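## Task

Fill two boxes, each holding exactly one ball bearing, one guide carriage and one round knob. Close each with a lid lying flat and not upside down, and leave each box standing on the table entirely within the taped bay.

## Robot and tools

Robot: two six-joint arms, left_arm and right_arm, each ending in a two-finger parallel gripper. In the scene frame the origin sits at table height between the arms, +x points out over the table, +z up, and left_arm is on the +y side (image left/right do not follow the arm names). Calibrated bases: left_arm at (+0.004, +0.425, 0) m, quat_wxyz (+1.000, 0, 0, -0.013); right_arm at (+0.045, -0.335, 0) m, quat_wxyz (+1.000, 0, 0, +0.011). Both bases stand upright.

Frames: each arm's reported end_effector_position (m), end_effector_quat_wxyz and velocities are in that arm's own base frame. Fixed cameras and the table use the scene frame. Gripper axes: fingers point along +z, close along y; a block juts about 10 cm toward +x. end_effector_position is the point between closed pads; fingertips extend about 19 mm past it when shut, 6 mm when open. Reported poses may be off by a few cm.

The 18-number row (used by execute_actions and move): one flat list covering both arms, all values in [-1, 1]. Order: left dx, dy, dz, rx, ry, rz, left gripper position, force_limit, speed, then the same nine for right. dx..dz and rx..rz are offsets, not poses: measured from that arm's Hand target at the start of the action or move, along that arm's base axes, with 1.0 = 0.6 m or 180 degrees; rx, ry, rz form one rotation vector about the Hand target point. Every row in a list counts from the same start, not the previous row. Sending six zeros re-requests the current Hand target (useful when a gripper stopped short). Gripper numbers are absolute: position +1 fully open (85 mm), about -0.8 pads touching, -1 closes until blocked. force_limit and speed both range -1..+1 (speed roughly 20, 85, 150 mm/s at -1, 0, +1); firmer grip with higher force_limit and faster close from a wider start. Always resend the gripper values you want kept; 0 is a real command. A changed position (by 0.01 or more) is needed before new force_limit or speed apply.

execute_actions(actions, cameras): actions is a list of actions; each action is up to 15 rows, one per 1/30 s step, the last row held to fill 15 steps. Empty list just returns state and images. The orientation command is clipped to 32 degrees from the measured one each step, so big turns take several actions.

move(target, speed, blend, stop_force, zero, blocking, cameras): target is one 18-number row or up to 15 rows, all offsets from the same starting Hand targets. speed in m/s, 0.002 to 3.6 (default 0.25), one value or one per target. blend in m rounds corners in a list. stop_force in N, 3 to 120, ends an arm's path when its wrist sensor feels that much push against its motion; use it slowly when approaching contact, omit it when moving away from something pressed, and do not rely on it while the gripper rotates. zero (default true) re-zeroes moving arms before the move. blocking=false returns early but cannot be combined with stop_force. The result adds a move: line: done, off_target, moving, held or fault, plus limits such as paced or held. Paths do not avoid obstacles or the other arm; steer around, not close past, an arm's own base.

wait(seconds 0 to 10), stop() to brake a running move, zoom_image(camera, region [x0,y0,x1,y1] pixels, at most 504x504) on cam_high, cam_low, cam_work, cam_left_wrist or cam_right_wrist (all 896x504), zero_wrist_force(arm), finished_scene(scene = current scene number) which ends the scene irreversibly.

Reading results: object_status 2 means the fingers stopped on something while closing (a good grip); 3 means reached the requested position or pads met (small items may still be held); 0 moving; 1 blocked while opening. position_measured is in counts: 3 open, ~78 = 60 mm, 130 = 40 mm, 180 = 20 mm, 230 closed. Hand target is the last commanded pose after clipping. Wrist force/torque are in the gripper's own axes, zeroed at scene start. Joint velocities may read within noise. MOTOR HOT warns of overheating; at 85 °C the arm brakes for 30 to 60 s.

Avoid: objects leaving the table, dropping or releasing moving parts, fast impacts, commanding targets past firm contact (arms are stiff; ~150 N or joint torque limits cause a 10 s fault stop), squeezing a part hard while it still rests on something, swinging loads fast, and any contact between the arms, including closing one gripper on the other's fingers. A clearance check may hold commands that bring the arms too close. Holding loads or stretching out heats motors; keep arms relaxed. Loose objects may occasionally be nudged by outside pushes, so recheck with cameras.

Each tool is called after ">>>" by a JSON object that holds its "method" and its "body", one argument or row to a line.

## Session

>>> {"method": "execute_actions", "body": {
  "actions": []
}}

Scene clock: 0.00 s.
left_arm: end_effector_position=(+0.5164, -0.2958, +0.3290) position_measured=3 object_status=3 end_effector_quat_wxyz=(-0.090, +0.981, +0.033, +0.167) | right_arm: end_effector_position=(+0.6624, -0.5553, +0.1195) position_measured=3 object_status=3 end_effector_quat_wxyz=(+0.313, +0.844, -0.299, +0.316)
Joint positions: left_arm=[-0.914 -1.461 1.519 -1.679 -1.193 2.171] | right_arm=[2.764 -2.36 -1.495 -0.087 1.002 3.209]
Joint velocities: within noise
Joint torques (N m): no reading
Wrist force (N): no reading
Wrist torque (N m): no reading
Wrist force, peak (N): no reading
Hand target: left_arm +0.5164, -0.2958, +0.3290; -0.090, +0.981, +0.033, +0.167 | right_arm +0.6624, -0.5553, +0.1195; +0.313, +0.844, -0.299, +0.316
Tool commands: left_gripper/position=+1.0 left_gripper/force_limit=+1.0 left_gripper/speed=+1.0 right_gripper/position=+1.0 right_gripper/force_limit=+1.0 right_gripper/speed=+1.0

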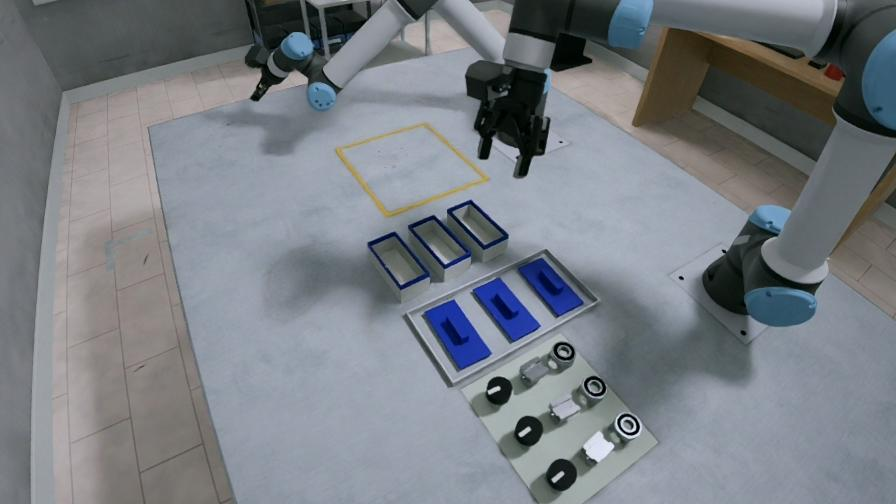

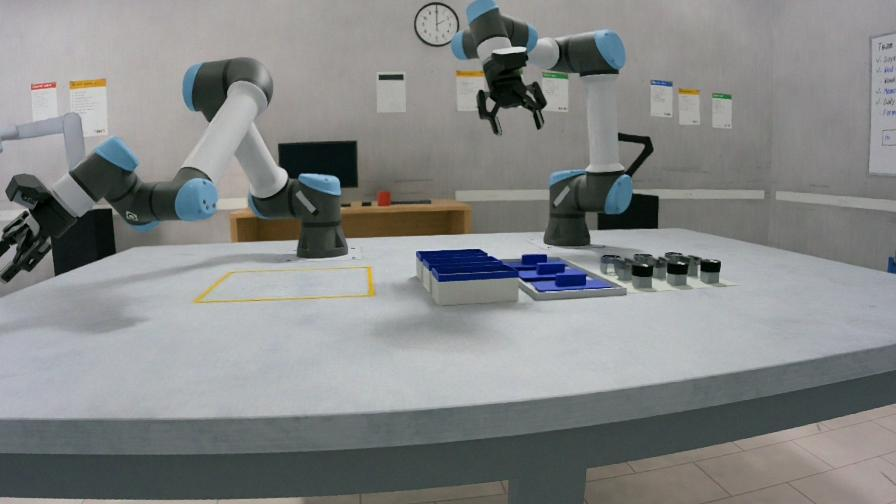

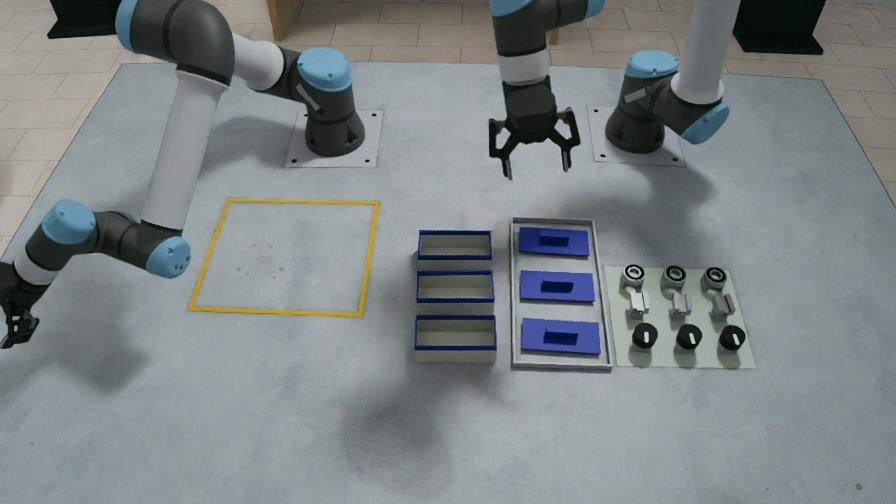

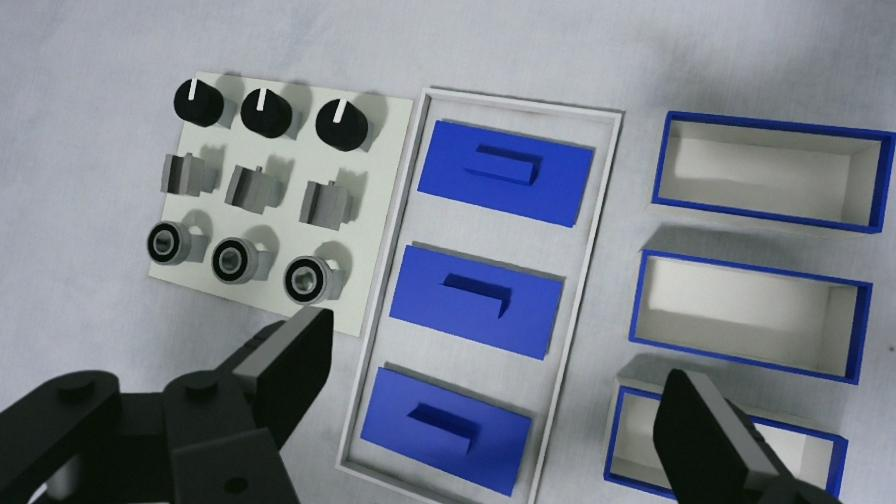

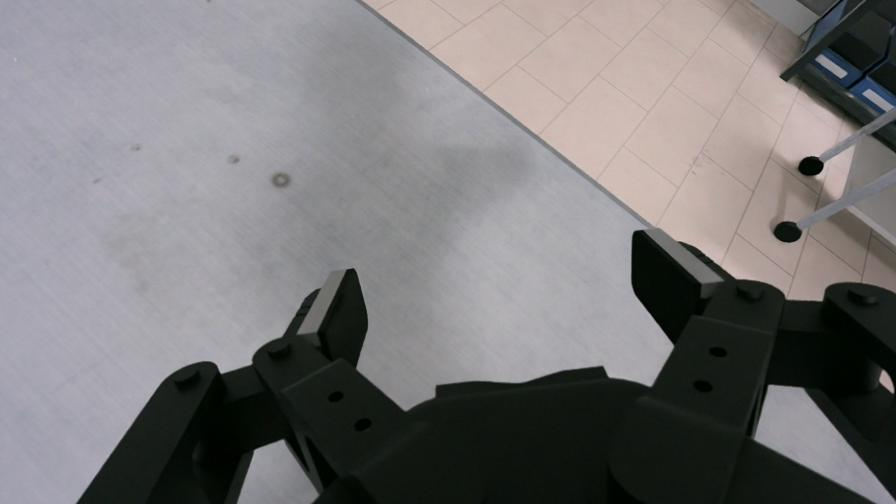

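>>> {"method": "move", "body": {
  "target": [0.139,0.526,0.035,-0.0576,0.107,-0.0211,1,-1,1,-0.404,0.74,0.5,0.21,0.212,0.201,1,-1,1],
  "speed": 0.4
}}

Scene clock: 3.00 s.
left_arm: end_effector_position=(+0.5998, +0.0197, +0.3498) position_measured=3 object_status=3 end_effector_quat_wxyz=(+0.000, +1.000, +0.000, -0.001) | right_arm: end_effector_position=(+0.4200, -0.1113, +0.4195) position_measured=3 object_status=3 end_effector_quat_wxyz=(+0.000, +1.000, -0.001, +0.001)
Joint positions: left_arm=[-0.191 -1.346 1.269 -1.493 -1.57 2.951] | right_arm=[3.194 -1.412 -1.487 -1.812 1.571 3.195]
Joint velocities: within noise
Joint torques (N m): left_arm=[4.18 -57.4 -24.22 -3 0.76 1.37] | right_arm=[3.69 6.61 30.57 0.96 0.97 -1.62]
Wrist force (N): left_arm=[0.1 0.1 0.4] | right_arm=[0.0 -0.7 -0.3]
Wrist torque (N m): left_arm=[-0.01 -0.08 -0.04] | right_arm=[-0.23 -0.03 0.20]
Wrist force, peak (N): left_arm=[1.3 -7.1 1.1] | right_arm=[-0.1 -0.4 3.8]
Hand target: left_arm +0.5998, +0.0198, +0.3500; +0.000, +1.000, +0.000, +0.000 | right_arm +0.4200, -0.1113, +0.4195; +0.000, +1.000, -0.001, +0.001
Off the commanded pose: left_arm 0.000 m, 0 deg | right_arm 0.000 m, 0 deg.
move: done

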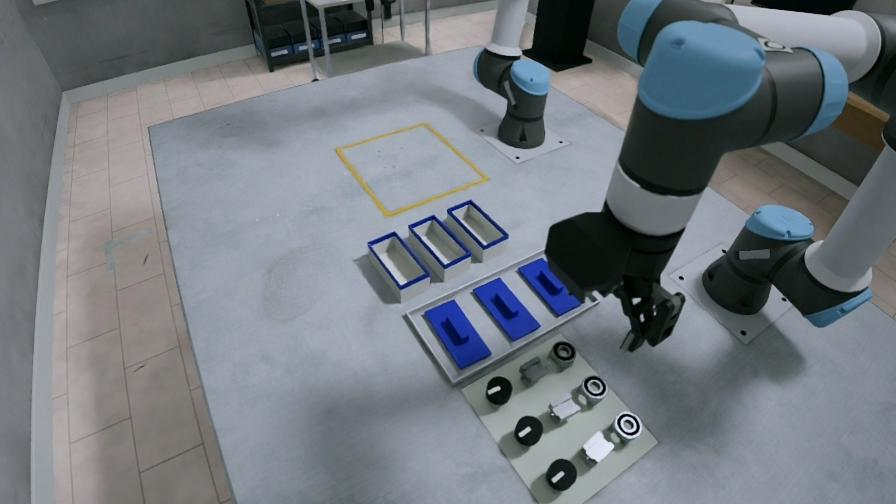

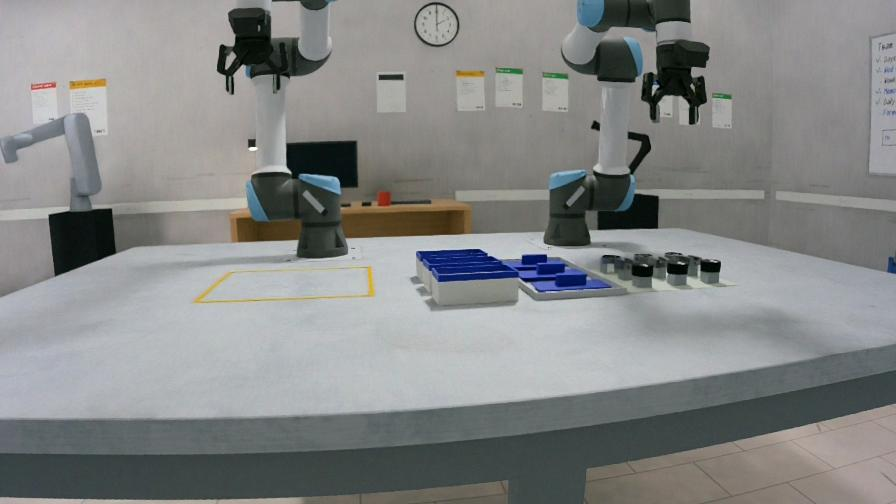

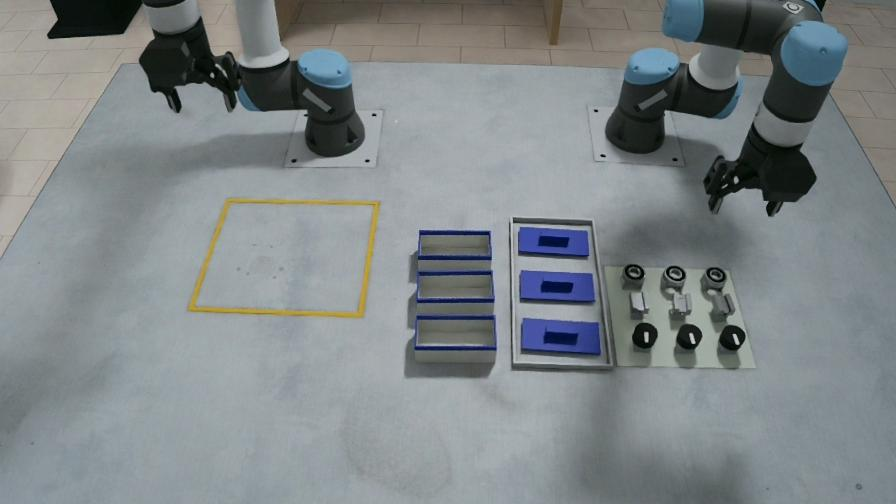

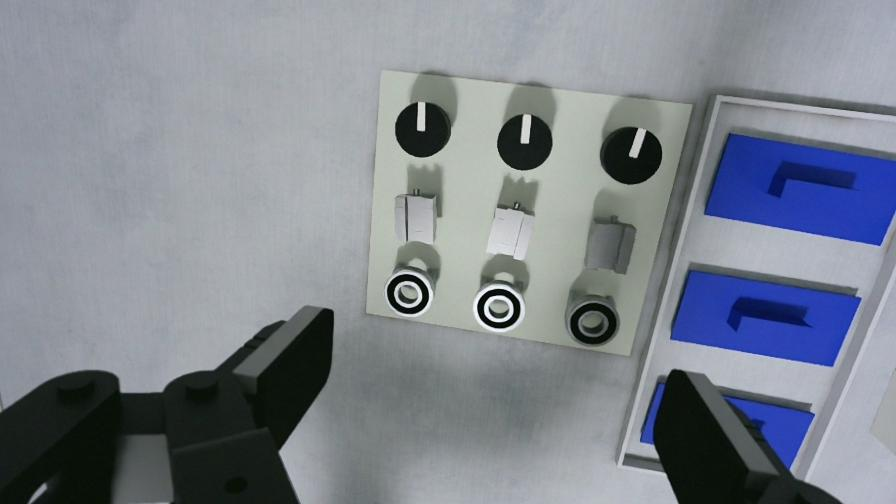

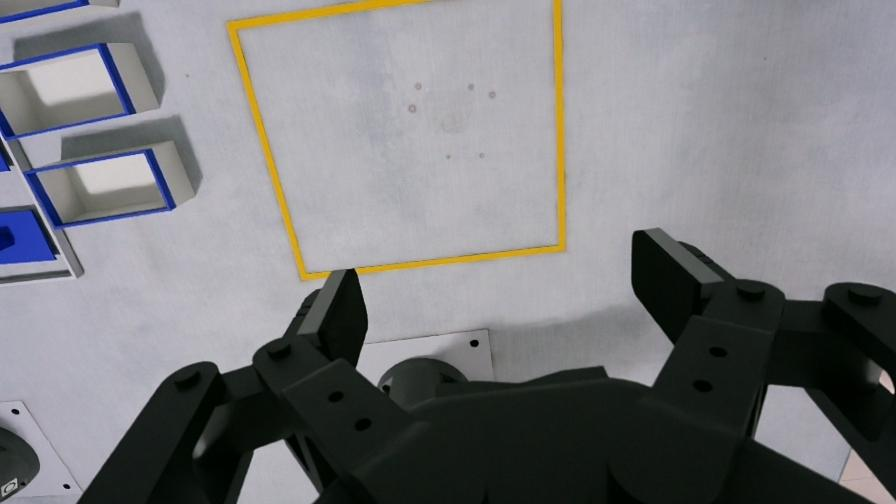

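>>> {"method": "move", "body": {
  "target": [0.1,-0.567,0.1,0,0,0,1,-1,1,0,0,0,0,0,0,1,-1,1],
  "speed": 0.5,
  "cameras": ["cam_left_wrist"]
}}

Scene clock: 5.87 s.
left_arm: end_effector_position=(+0.6598, -0.3204, +0.4097) position_measured=3 object_status=3 end_effector_quat_wxyz=(+0.000, +1.000, +0.000, -0.001) | right_arm: end_effector_position=(+0.4200, -0.1113, +0.4195) position_measured=3 object_status=3 end_effector_quat_wxyz=(+0.000, +1.000, -0.001, +0.001)
Joint positions: left_arm=[-0.635 -0.874 0.402 -1.098 -1.571 2.507] | right_arm=[3.194 -1.412 -1.487 -1.812 1.571 3.195]
Joint velocities: within noise
Joint torques (N m): left_arm=[-5.76 -77.29 -29.52 -2.81 0.31 -0.87] | right_arm=[3.82 6.47 34.92 0.77 1.05 -1.64]
Wrist force (N): left_arm=[-0.1 -0.2 0.2] | right_arm=[0.2 -0.7 -0.2]
Wrist torque (N m): left_arm=[-0.03 0.01 -0.04] | right_arm=[-0.24 -0.07 0.20]
Wrist force, peak (N): left_arm=[-5.2 12.7 -0.5] | right_arm=[0.2 -0.8 -0.1]
Hand target: left_arm +0.6598, -0.3204, +0.4100; +0.000, +1.000, +0.000, +0.000 | right_arm +0.4200, -0.1113, +0.4195; +0.000, +1.000, -0.001, +0.001
Off the commanded pose: left_arm 0.000 m, 0 deg | right_arm 0.000 m, 0 deg.
move: done
Images, in order (width x height): cam_left_wrist 896x504.

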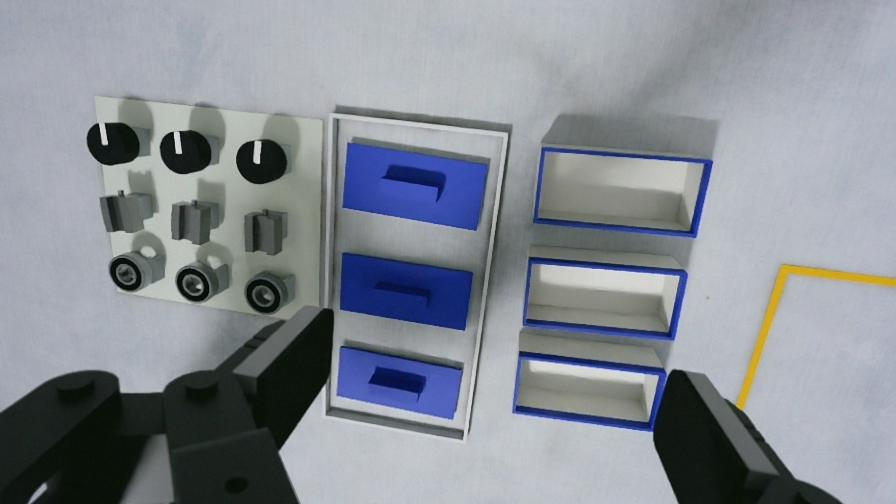

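>>> {"method": "move", "body": {
  "target": [-0.019,0.4225,-0.483,0,0,0,0.5,-1,1,0,0,0,0,0,0,1,-1,1],
  "speed": 0.5,
  "cameras": ["cam_left_wrist"]
}}

Scene clock: 8.53 s.
left_arm: end_effector_position=(+0.6484, -0.0670, +0.1201) position_measured=66 object_status=3 end_effector_quat_wxyz=(+0.000, +1.000, +0.000, -0.001) | right_arm: end_effector_position=(+0.4200, -0.1113, +0.4195) position_measured=3 object_status=3 end_effector_quat_wxyz=(+0.000, +1.000, -0.001, +0.001)
Joint positions: left_arm=[-0.309 -1.122 1.565 -2.013 -1.571 2.833] | right_arm=[3.194 -1.412 -1.487 -1.812 1.571 3.195]
Joint velocities: within noise
Joint torques (N m): left_arm=[4.7 -67.01 -19.6 -4.47 -1.06 1.36] | right_arm=[3.39 6 35.07 0.76 0.98 -1.6]
Wrist force (N): left_arm=[-0.5 0.3 0.7] | right_arm=[0.3 -0.6 -0.1]
Wrist torque (N m): left_arm=[0.05 0.06 -0.07] | right_arm=[-0.23 -0.09 0.21]
Wrist force, peak (N): left_arm=[0.0 -9.5 4.1] | right_arm=[0.0 -0.8 -0.1]
Hand target: left_arm +0.6484, -0.0669, +0.1202; +0.000, +1.000, +0.000, +0.000 | right_arm +0.4200, -0.1113, +0.4195; +0.000, +1.000, -0.001, +0.001
Off the commanded pose: left_arm 0.000 m, 0 deg | right_arm 0.000 m, 0 deg.
move: done
Images, in order (width x height): cam_left_wrist 896x504.

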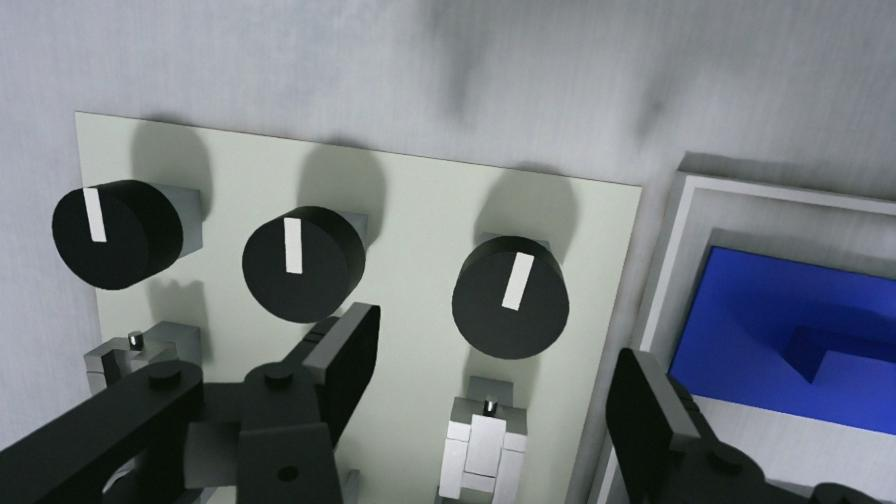

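>>> {"method": "move", "body": {
  "target": [
    [0.0033,-0.0078,-0.1185,0,0,0,0.5,-1,1,0,0,0,0,0,0,1,-1,1],
    [0.0033,-0.0078,-0.1185,0,0,0,-1,-1,-1,0,0,0,0,0,0,1,-1,1],
    [0.0033,-0.0078,0.08,0,0,0,-1,-1,-1,0,0,0,0,0,0,1,-1,1],
    [-0.1307,-0.6335,0.08,0,0,0.03,-1,-1,-1,0,0,0,0,0,0,1,-1,1]
  ],
  "speed": [0.12,0.1,0.25,0.45],
  "blend": [0,0,0.02,0],
  "cameras": ["cam_left_wrist"]
}}

Scene clock: 16.00 s.
left_arm: end_effector_position=(+0.5699, -0.4469, +0.1679) position_measured=121 object_status=2 end_effector_quat_wxyz=(+0.000, +0.999, +0.047, -0.001) | right_arm: end_effector_position=(+0.4200, -0.1113, +0.4195) position_measured=3 object_status=3 end_effector_quat_wxyz=(+0.000, +1.000, -0.001, +0.001)
Joint positions: left_arm=[-0.85 -0.994 1.235 -1.811 -1.571 2.198] | right_arm=[3.194 -1.412 -1.487 -1.812 1.571 3.195]
Joint velocities: within noise
Joint torques (N m): left_arm=[-5.17 -75.4 -33.46 -4.13 -0.68 -0.85] | right_arm=[3.15 6.7 34.99 0.75 0.95 -1.6]
Wrist force (N): left_arm=[-0.4 -0.2 0.9] | right_arm=[0.1 -0.5 -0.1]
Wrist torque (N m): left_arm=[-0.04 0.03 -0.07] | right_arm=[-0.22 -0.06 0.21]
Wrist force, peak (N): left_arm=[-9.3 12.3 0.5] | right_arm=[0.1 -1.0 -0.2]
Hand target: left_arm +0.5699, -0.4470, +0.1682; +0.000, +0.999, +0.047, +0.000 | right_arm +0.4200, -0.1113, +0.4195; +0.000, +1.000, -0.001, +0.001
Off the commanded pose: left_arm 0.000 m, 0 deg | right_arm 0.000 m, 0 deg.
move: done
Images, in order (width x height): cam_left_wrist 896x504.

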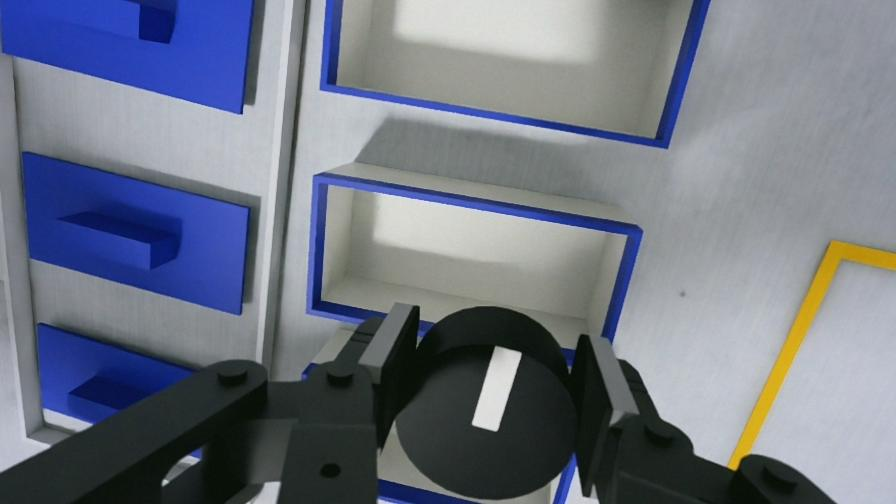

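>>> {"method": "move", "body": {
  "target": [-0.017,0.0005,-0.065,0,0,-0.004,-1,-1,-1,0,0,0,0,0,0,1,-1,1],
  "speed": 0.2,
  "cameras": ["cam_left_wrist","cam_work"]
}}

Scene clock: 17.97 s.
left_arm: end_effector_position=(+0.5597, -0.4467, +0.1290) position_measured=121 object_status=2 end_effector_quat_wxyz=(+0.000, +0.999, +0.041, -0.001) | right_arm: end_effector_position=(+0.4200, -0.1113, +0.4195) position_measured=3 object_status=3 end_effector_quat_wxyz=(+0.000, +1.000, -0.001, +0.001)
Joint positions: left_arm=[-0.861 -0.986 1.326 -1.91 -1.571 2.2] | right_arm=[3.194 -1.412 -1.487 -1.812 1.571 3.195]
Joint velocities: within noise
Joint torques (N m): left_arm=[4.59 -46.34 -37.44 -2.12 0.76 0.27] | right_arm=[2.96 6.89 34.32 0.84 0.86 -1.62]
Wrist force (N): left_arm=[-0.2 -0.4 0.9] | right_arm=[0.2 -0.5 -0.1]
Wrist torque (N m): left_arm=[-0.06 -0.01 -0.06] | right_arm=[-0.21 -0.07 0.20]
Wrist force, peak (N): left_arm=[-0.7 -0.4 2.3] | right_arm=[-0.1 -0.8 -0.3]
Hand target: left_arm +0.5597, -0.4467, +0.1292; +0.000, +0.999, +0.041, +0.000 | right_arm +0.4200, -0.1113, +0.4195; +0.000, +1.000, -0.001, +0.001
Off the commanded pose: left_arm 0.000 m, 0 deg | right_arm 0.000 m, 0 deg.
move: done
Images, in order (width x height): cam_work 896x504, cam_left_wrist 896x504.

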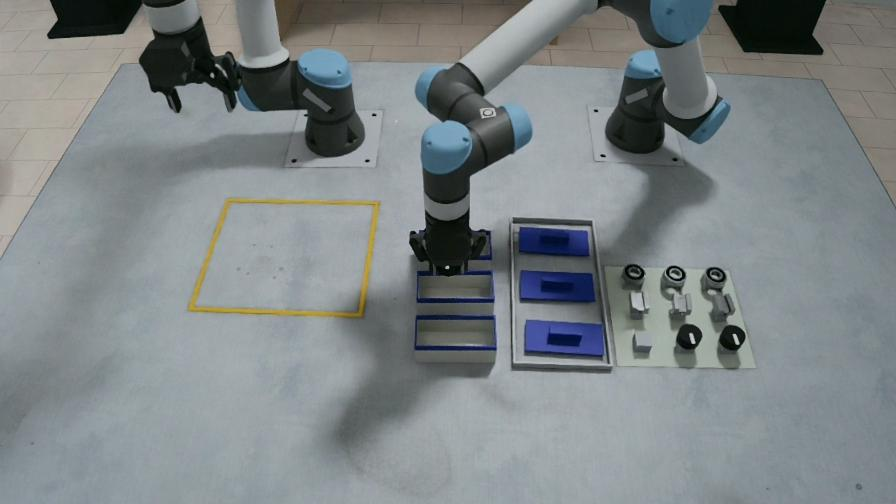

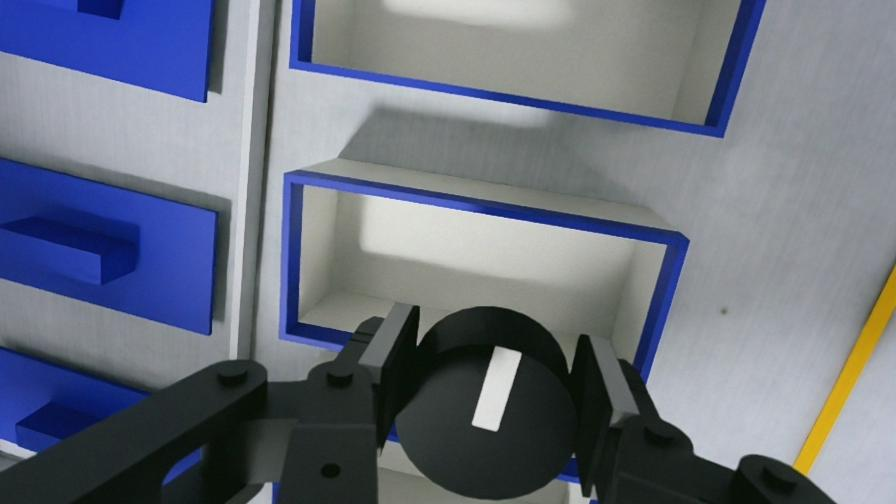

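>>> {"method": "move", "body": {
  "target": [
    [-0.004,-0.005,-0.13,0,0,0,-1,-1,-1,0,0,0,0,0,0,1,-1,1],
    [-0.004,-0.005,-0.18,0,0,0,-1,-1,-1,0,0,0,0,0,0,1,-1,1]
  ],
  "speed": [0.12,0.02],
  "stop_force": 4,
  "cameras": ["cam_left_wrist","cam_work"]
}}

Scene clock: 22.40 s.
left_arm: end_effector_position=(+0.5574, -0.4497, +0.0285) position_measured=121 object_status=2 end_effector_quat_wxyz=(+0.000, +0.999, +0.041, +0.000) | right_arm: end_effector_position=(+0.4200, -0.1113, +0.4195) position_measured=3 object_status=3 end_effector_quat_wxyz=(+0.000, +1.000, -0.001, +0.001)
Joint positions: left_arm=[-0.866 -0.883 1.433 -2.12 -1.571 2.194] | right_arm=[3.194 -1.412 -1.487 -1.812 1.571 3.195]
Joint velocities: within noise
Joint torques (N m): left_arm=[4.96 -68.95 -27.19 -1.94 -0.58 1.17] | right_arm=[2.33 6.71 35.16 0.85 0.85 -1.69]
Wrist force (N): left_arm=[1.5 2.0 -7.4] | right_arm=[0.1 -0.7 0.0]
Wrist torque (N m): left_arm=[-0.31 0.07 -0.07] | right_arm=[-0.24 -0.06 0.20]
Wrist force, peak (N): left_arm=[-2.4 -3.8 -19.5] | right_arm=[0.0 -0.8 -0.3]
Hand target: left_arm +0.5574, -0.4497, +0.0285; +0.000, +0.999, +0.041, +0.000 (not the last commanded pose) | right_arm +0.4200, -0.1113, +0.4195; +0.000, +1.000, -0.001, +0.001
Off the commanded pose: left_arm 0.007 m, 0 deg | right_arm 0.000 m, 0 deg.
move: contact (left_arm); path passed 1 of 2 targets
Images, in order (width x height): cam_work 896x504, cam_left_wrist 896x504.

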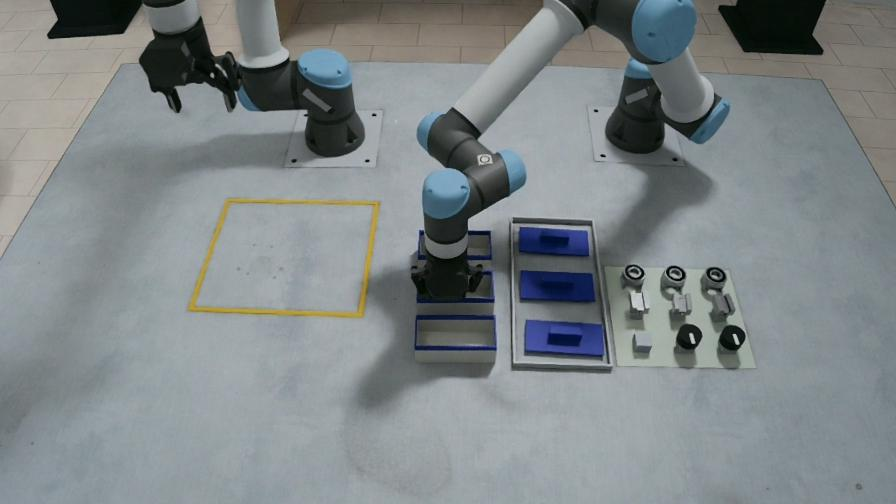

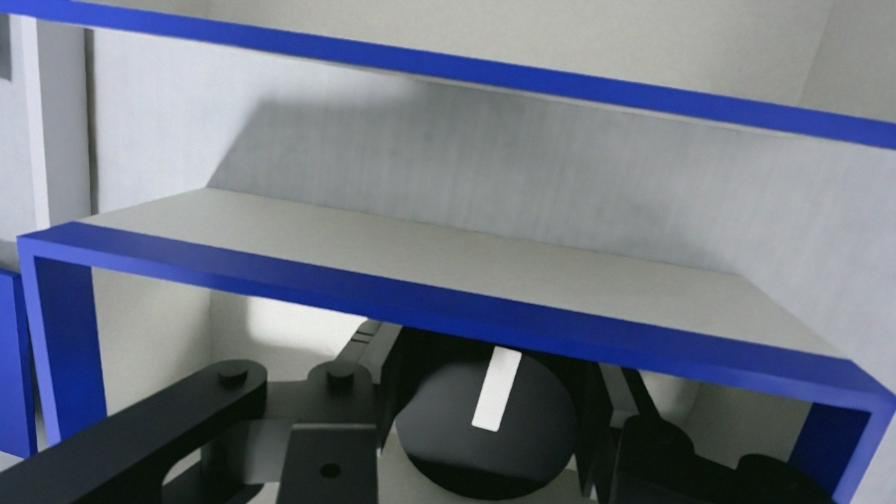

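>>> {"method": "move", "body": {
  "target": [
    [0,0,0,0,0,0,0.16,-1,-1,0,0,0,0,0,0,1,-1,1],
    [0,0,0.07,0,0,0,0.16,-1,-1,0,0,0,0,0,0,1,-1,1],
    [-0.0067,0.0545,0.07,0,0,0,-1,-1,0,0,0,0,0,0,0,1,-1,1],
    [-0.0067,0.0545,0.0135,0,0,0,-1,-1,0,0,0,0,0,0,0,1,-1,1]
  ],
  "speed": [0.05,0.08,0.15,0.06],
  "cameras": ["cam_left_wrist"]
}}

>>> {"method": "move", "body": {
  "target": [0.0089,-0.071,0,0,0,0,-1,-1,0,0,0,0,0,0,0,1,-1,1],
  "speed": 0.03,
  "stop_force": 6,
  "cameras": ["cam_left_wrist"]
}}

Scene clock: 26.37 s.
left_arm: end_effector_position=(+0.5531, -0.4167, +0.0359) position_measured=232 object_status=3 end_effector_quat_wxyz=(-0.001, +0.999, +0.041, -0.001) | right_arm: end_effector_position=(+0.4200, -0.1113, +0.4195) position_measured=3 object_status=3 end_effector_quat_wxyz=(+0.000, +1.000, -0.001, +0.001)
Joint positions: left_arm=[-0.839 -0.939 1.512 -2.141 -1.571 2.221] | right_arm=[3.194 -1.412 -1.487 -1.812 1.571 3.195]
Joint velocities: within noise
Joint torques (N m): left_arm=[-4.57 -72.62 -36.68 -1.58 -1.25 1.19] | right_arm=[2.06 6.68 34.58 0.88 0.81 -1.64]
Wrist force (N): left_arm=[-0.7 0.0 2.0] | right_arm=[0.1 -0.4 0.0]
Wrist torque (N m): left_arm=[0.01 0.07 -0.06] | right_arm=[-0.20 -0.06 0.20]
Wrist force, peak (N): left_arm=[-10.5 -17.2 -74.1] | right_arm=[0.2 -0.8 -0.4]
Hand target: left_arm +0.5533, -0.4170, +0.0366; +0.000, +0.999, +0.041, +0.000 | right_arm +0.4200, -0.1113, +0.4195; +0.000, +1.000, -0.001, +0.001
Off the commanded pose: left_arm 0.001 m, 0 deg | right_arm 0.000 m, 0 deg.
move: done
Images, in order (width x height): cam_left_wrist 896x504.

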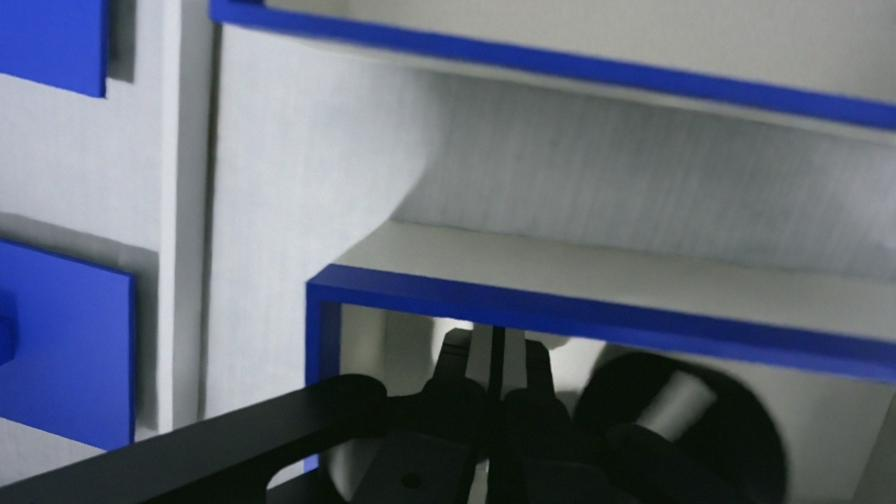

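Scene clock: 29.03 s.
left_arm: end_effector_position=(+0.5587, -0.4596, +0.0366) position_measured=232 object_status=3 end_effector_quat_wxyz=(+0.000, +0.999, +0.041, +0.000) | right_arm: end_effector_position=(+0.4200, -0.1113, +0.4195) position_measured=3 object_status=3 end_effector_quat_wxyz=(+0.000, +1.000, -0.001, +0.001)
Joint positions: left_arm=[-0.874 -0.877 1.399 -2.092 -1.571 2.187] | right_arm=[3.194 -1.412 -1.487 -1.812 1.571 3.195]
Joint velocities: within noise
Joint torques (N m): left_arm=[4.35 -77.2 -12.55 -4.59 -1.01 1.29] | right_arm=[1.49 6.61 34.98 0.96 0.81 -1.63]
Wrist force (N): left_arm=[-0.2 0.1 0.3] | right_arm=[0.0 -0.6 -0.2]
Wrist torque (N m): left_arm=[-0.01 0.00 -0.04] | right_arm=[-0.24 -0.05 0.20]
Wrist force, peak (N): left_arm=[-0.6 -0.7 1.2] | right_arm=[-0.1 -0.7 -0.4]
Hand target: left_arm +0.5587, -0.4596, +0.0366; +0.000, +0.999, +0.041, +0.000 | right_arm +0.4200, -0.1113, +0.4195; +0.000, +1.000, -0.001, +0.001
Off the commanded pose: left_arm 0.000 m, 0 deg | right_arm 0.000 m, 0 deg.
move: done
Images, in order (width x height): cam_left_wrist 896x504.

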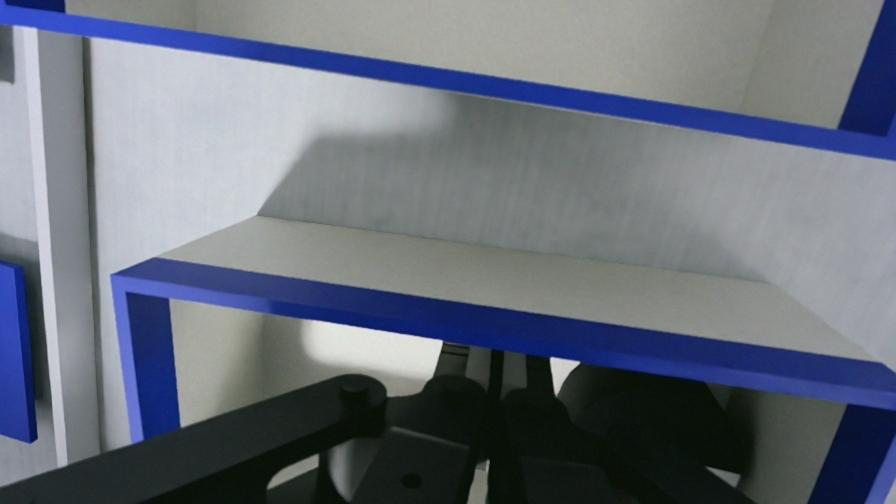

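>>> {"method": "move", "body": {
  "target": [
    [0,0.02,0,0,0,0,-1,-1,0,0,0,0,0,0,0,1,-1,1],
    [0,0.02,0.3,0,0,0,-1,-1,0,0,0,0,0,0,0,1,-1,1]
  ],
  "speed": [0.05,0.2],
  "cameras": ["cam_left_wrist","cam_high"]
}}

>>> {"method": "zoom_image", "body": {
  "camera": "cam_high",
  "region": [350, 180, 550, 310]
}}

Scene clock: 31.20 s.
left_arm: end_effector_position=(+0.5587, -0.4476, +0.2167) position_measured=232 object_status=3 end_effector_quat_wxyz=(+0.000, +0.999, +0.041, +0.000) | right_arm: end_effector_position=(+0.4200, -0.1113, +0.4195) position_measured=3 object_status=3 end_effector_quat_wxyz=(+0.000, +1.000, -0.001, +0.001)
Joint positions: left_arm=[-0.863 -1.039 1.18 -1.711 -1.571 2.197] | right_arm=[3.194 -1.412 -1.487 -1.812 1.571 3.195]
Joint velocities: within noise
Joint torques (N m): left_arm=[-4.01 -21.88 -28.41 -1.4 -1.4 -0.47] | right_arm=[1.68 6.75 34.44 0.93 0.79 -1.64]
Wrist force (N): left_arm=[-0.1 -0.1 0.5] | right_arm=[0.0 -0.6 0.0]
Wrist torque (N m): left_arm=[-0.02 -0.03 -0.06] | right_arm=[-0.23 -0.04 0.20]
Wrist force, peak (N): left_arm=[-0.3 -1.1 4.1] | right_arm=[0.1 -0.7 -0.4]
Hand target: left_arm +0.5587, -0.4476, +0.2166; +0.000, +0.999, +0.041, +0.000 | right_arm +0.4200, -0.1113, +0.4195; +0.000, +1.000, -0.001, +0.001
Off the commanded pose: left_arm 0.000 m, 0 deg | right_arm 0.000 m, 0 deg.
move: done
Images, in order (width x height): cam_high 896x504, cam_left_wrist 896x504.

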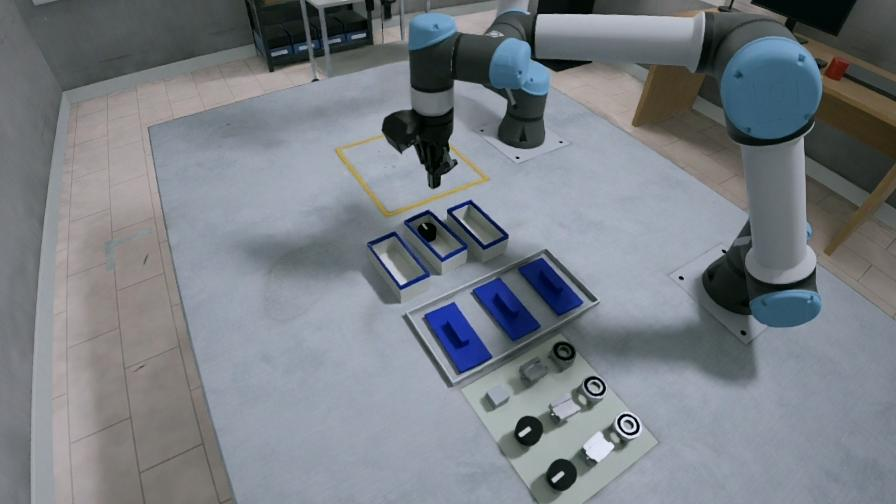

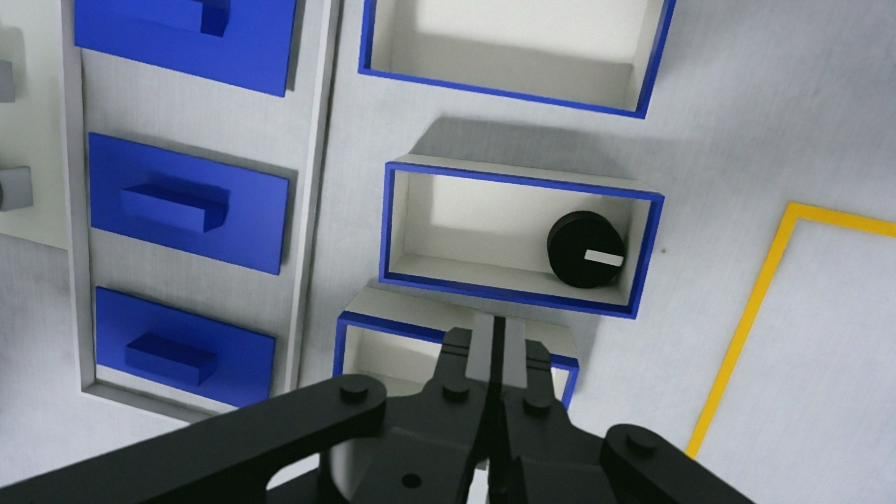

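Scaled by 2.520.

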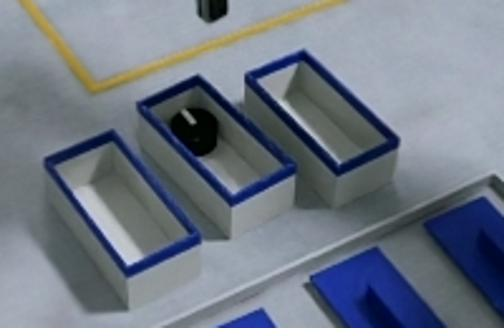

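>>> {"method": "zoom_image", "body": {
  "camera": "cam_left_wrist",
  "region": [370, 150, 680, 330]
}}

Scaled by 1.626.

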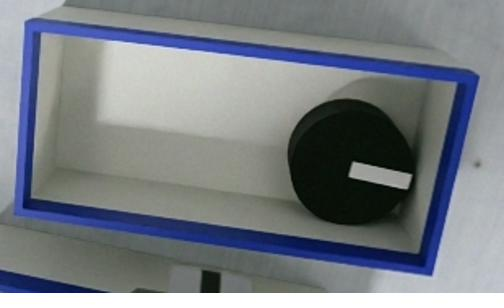

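>>> {"method": "move", "body": {
  "target": [-0.0851,0.616,-0.161,0,0,-0.026,0.35,-1,0,0,0,0,0,0,0,1,-1,1],
  "speed": 0.5,
  "cameras": ["cam_left_wrist"]
}}

Scene clock: 33.83 s.
left_arm: end_effector_position=(+0.5076, -0.0781, +0.1202) position_measured=85 object_status=3 end_effector_quat_wxyz=(+0.000, +1.000, +0.000, +0.000) end_effector_velocity=(+0.000, +0.001, -0.001) end_effector_angular_velocity=(+0.000, +0.001, -0.002) | right_arm: end_effector_position=(+0.4200, -0.1113, +0.4195) position_measured=3 object_status=3 end_effector_quat_wxyz=(+0.000, +1.000, -0.001, +0.001)
Joint positions: left_arm=[-0.415 -1.423 1.975 -2.122 -1.571 2.727] | right_arm=[3.194 -1.412 -1.487 -1.812 1.571 3.195]
Joint velocities: left_arm=[0.002 0.001 0 0 0 0.005] | right_arm=[within noise]
Joint torques (N m): left_arm=[4.79 -6.67 -22.69 -2.55 0.75 1.28] | right_arm=[1.83 7.01 34.51 0.96 0.84 -1.61]
Wrist force (N): left_arm=[-0.3 0.3 0.8] | right_arm=[0.0 -0.6 -0.1]
Wrist torque (N m): left_arm=[0.07 0.02 -0.07] | right_arm=[-0.23 -0.05 0.21]
Wrist force, peak (N): left_arm=[0.5 -11.8 2.3] | right_arm=[0.0 -0.8 -0.1]
Hand target: left_arm +0.5076, -0.0780, +0.1200; +0.000, +1.000, +0.000, +0.000 | right_arm +0.4200, -0.1113, +0.4195; +0.000, +1.000, -0.001, +0.001
Off the commanded pose: left_arm 0.000 m, 0 deg | right_arm 0.000 m, 0 deg.
move: done
Images, in order (width x height): cam_left_wrist 896x504.

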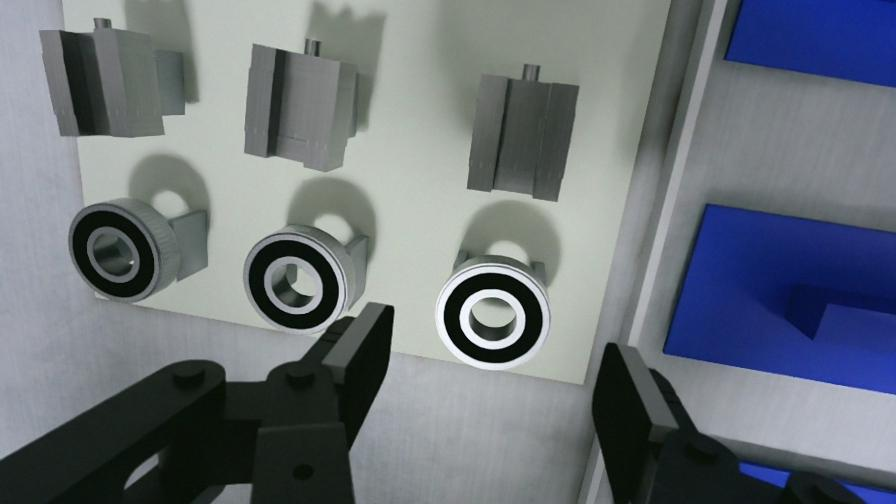

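>>> {"method": "move", "body": {
  "target": [
    [-0.0125,0,-0.1167,0,0,0,0.35,-1,0,0,0,0,0,0,0,1,-1,1],
    [-0.0125,0,-0.1167,0,0,0,-1,-1,-1,0,0,0,0,0,0,1,-1,1],
    [-0.0125,0,0.08,0,0,0,-1,-1,-1,0,0,0,0,0,0,1,-1,1],
    [0.0758,-0.5993,0.03,0,0,0.0356,-1,-1,-1,0,0,0,0,0,0,1,-1,1]
  ],
  "speed": [0.12,0.1,0.25,0.45],
  "blend": [0,0,0.02,0],
  "cameras": ["cam_left_wrist"]
}}

Scene clock: 38.00 s.
left_arm: end_effector_position=(+0.5531, -0.4375, +0.1379) position_measured=115 object_status=2 end_effector_quat_wxyz=(+0.000, +0.998, +0.056, +0.000) | right_arm: end_effector_position=(+0.4200, -0.1113, +0.4195) position_measured=3 object_status=3 end_effector_quat_wxyz=(+0.000, +1.000, -0.001, +0.001)
Joint positions: left_arm=[-0.859 -1.019 1.355 -1.906 -1.571 2.171] | right_arm=[3.194 -1.412 -1.487 -1.812 1.571 3.195]
Joint velocities: within noise
Joint torques (N m): left_arm=[-5.5 -58.72 -37.12 -3.6 -1.05 -0.8] | right_arm=[1.56 7.22 34.74 0.97 0.82 -1.67]
Wrist force (N): left_arm=[-0.4 -0.2 1.2] | right_arm=[0.0 -0.6 -0.2]
Wrist torque (N m): left_arm=[-0.05 0.04 -0.04] | right_arm=[-0.23 -0.04 0.21]
Wrist force, peak (N): left_arm=[-9.3 11.3 2.3] | right_arm=[0.1 -0.9 -0.2]
Hand target: left_arm +0.5531, -0.4376, +0.1380; +0.000, +0.998, +0.056, +0.000 | right_arm +0.4200, -0.1113, +0.4195; +0.000, +1.000, -0.001, +0.001
Off the commanded pose: left_arm 0.000 m, 0 deg | right_arm 0.000 m, 0 deg.
move: done
Images, in order (width x height): cam_left_wrist 896x504.

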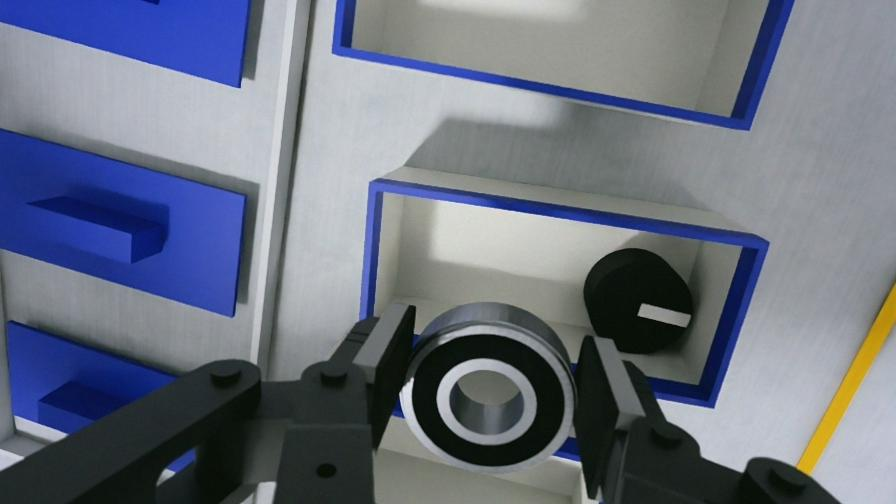

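>>> {"method": "move", "body": {
  "target": [
    [-0.0015,-0.005,-0.14,0,0,0,-1,-1,-1,0,0,0,0,0,0,1,-1,1],
    [-0.0015,-0.005,-0.195,0,0,0,-1,-1,-1,0,0,0,0,0,0,1,-1,1]
  ],
  "speed": [0.12,0.02],
  "stop_force": 4,
  "cameras": ["cam_left_wrist"]
}}

Scene clock: 41.83 s.
left_arm: end_effector_position=(+0.5522, -0.4406, +0.0309) position_measured=115 object_status=2 end_effector_quat_wxyz=(+0.000, +0.998, +0.056, +0.000) | right_arm: end_effector_position=(+0.4200, -0.1113, +0.4195) position_measured=3 object_status=3 end_effector_quat_wxyz=(+0.000, +1.000, -0.001, +0.001)
Joint positions: left_arm=[-0.863 -0.905 1.467 -2.132 -1.571 2.167] | right_arm=[3.194 -1.412 -1.487 -1.812 1.571 3.195]
Joint velocities: within noise
Joint torques (N m): left_arm=[4.49 -74.64 -33.29 -3.72 0.38 1.3] | right_arm=[0.96 7.24 34.51 1.05 0.77 -1.47]
Wrist force (N): left_arm=[0.4 0.6 -0.4] | right_arm=[0.0 -0.5 0.1]
Wrist torque (N m): left_arm=[-0.06 -0.04 -0.05] | right_arm=[-0.21 -0.04 0.21]
Wrist force, peak (N): left_arm=[-0.7 -1.3 -9.9] | right_arm=[-0.1 -0.9 -0.2]
Hand target: left_arm +0.5522, -0.4406, +0.0309; +0.000, +0.998, +0.056, +0.000 (not the last commanded pose) | right_arm +0.4200, -0.1113, +0.4195; +0.000, +1.000, -0.001, +0.001
Off the commanded pose: left_arm 0.010 m, 0 deg | right_arm 0.000 m, 0 deg.
move: contact (left_arm); path passed 1 of 2 targets
Images, in order (width x height): cam_left_wrist 896x504.

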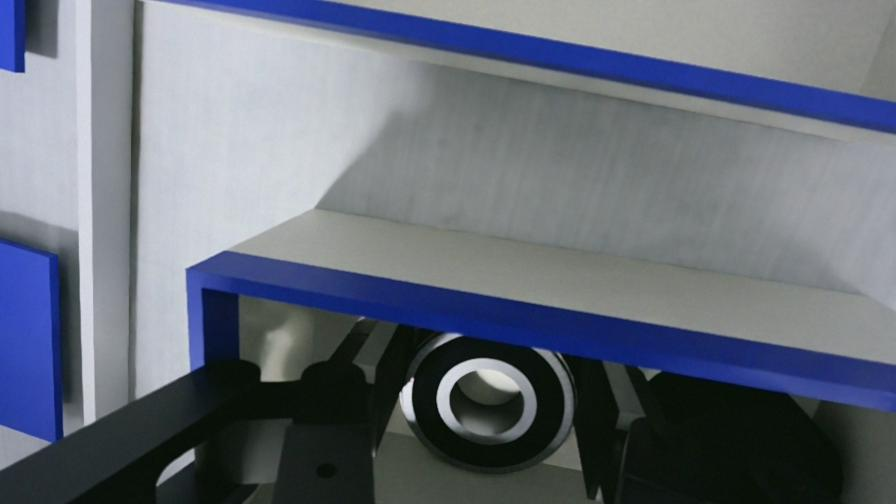

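>>> {"method": "move", "body": {
  "target": [
    [0,0,0.0025,0,0,0,-1,-1,-1,0,0,0,0,0,0,1,-1,1],
    [0.003,-0.025,0.0025,0,0,0,-1,-1,-1,0,0,0,0,0,0,1,-1,1]
  ],
  "speed": 0.03,
  "stop_force": 6,
  "cameras": ["cam_left_wrist"]
}}

Scene clock: 44.43 s.
left_arm: end_effector_position=(+0.5540, -0.4556, +0.0324) position_measured=115 object_status=2 end_effector_quat_wxyz=(+0.000, +0.998, +0.056, +0.000) | right_arm: end_effector_position=(+0.4200, -0.1113, +0.4195) position_measured=3 object_status=3 end_effector_quat_wxyz=(+0.000, +1.000, -0.001, +0.001)
Joint positions: left_arm=[-0.875 -0.885 1.426 -2.111 -1.571 2.155] | right_arm=[3.194 -1.412 -1.487 -1.812 1.571 3.195]
Joint velocities: within noise
Joint torques (N m): left_arm=[4.76 -77.55 -13.06 -4.73 -1.38 1.39] | right_arm=[0.54 7.48 34.29 1.03 0.79 -1.64]
Wrist force (N): left_arm=[-0.1 0.0 1.4] | right_arm=[0.1 -0.6 -0.2]
Wrist torque (N m): left_arm=[-0.01 0.01 -0.03] | right_arm=[-0.23 -0.06 0.20]
Wrist force, peak (N): left_arm=[-0.5 -0.2 2.2] | right_arm=[0.2 -0.9 -0.2]
Hand target: left_arm +0.5540, -0.4556, +0.0324; +0.000, +0.998, +0.056, +0.000 | right_arm +0.4200, -0.1113, +0.4195; +0.000, +1.000, -0.001, +0.001
Off the commanded pose: left_arm 0.000 m, 0 deg | right_arm 0.000 m, 0 deg.
move: done
Images, in order (width x height): cam_left_wrist 896x504.

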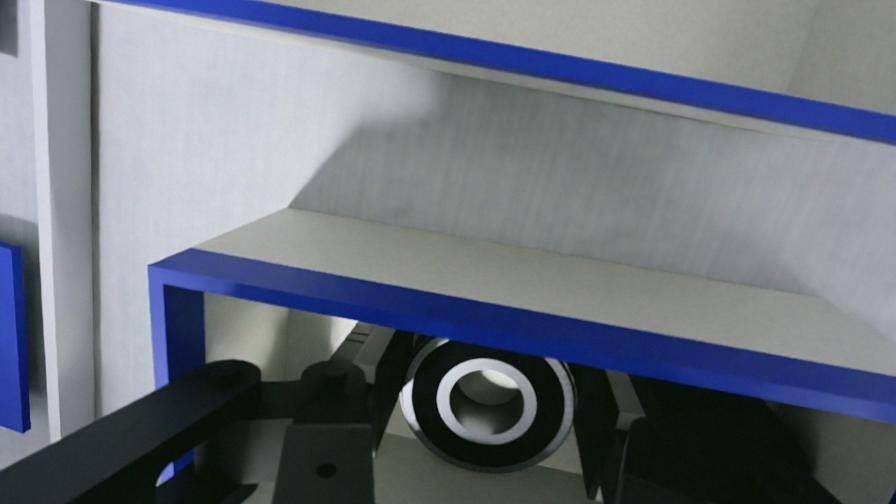

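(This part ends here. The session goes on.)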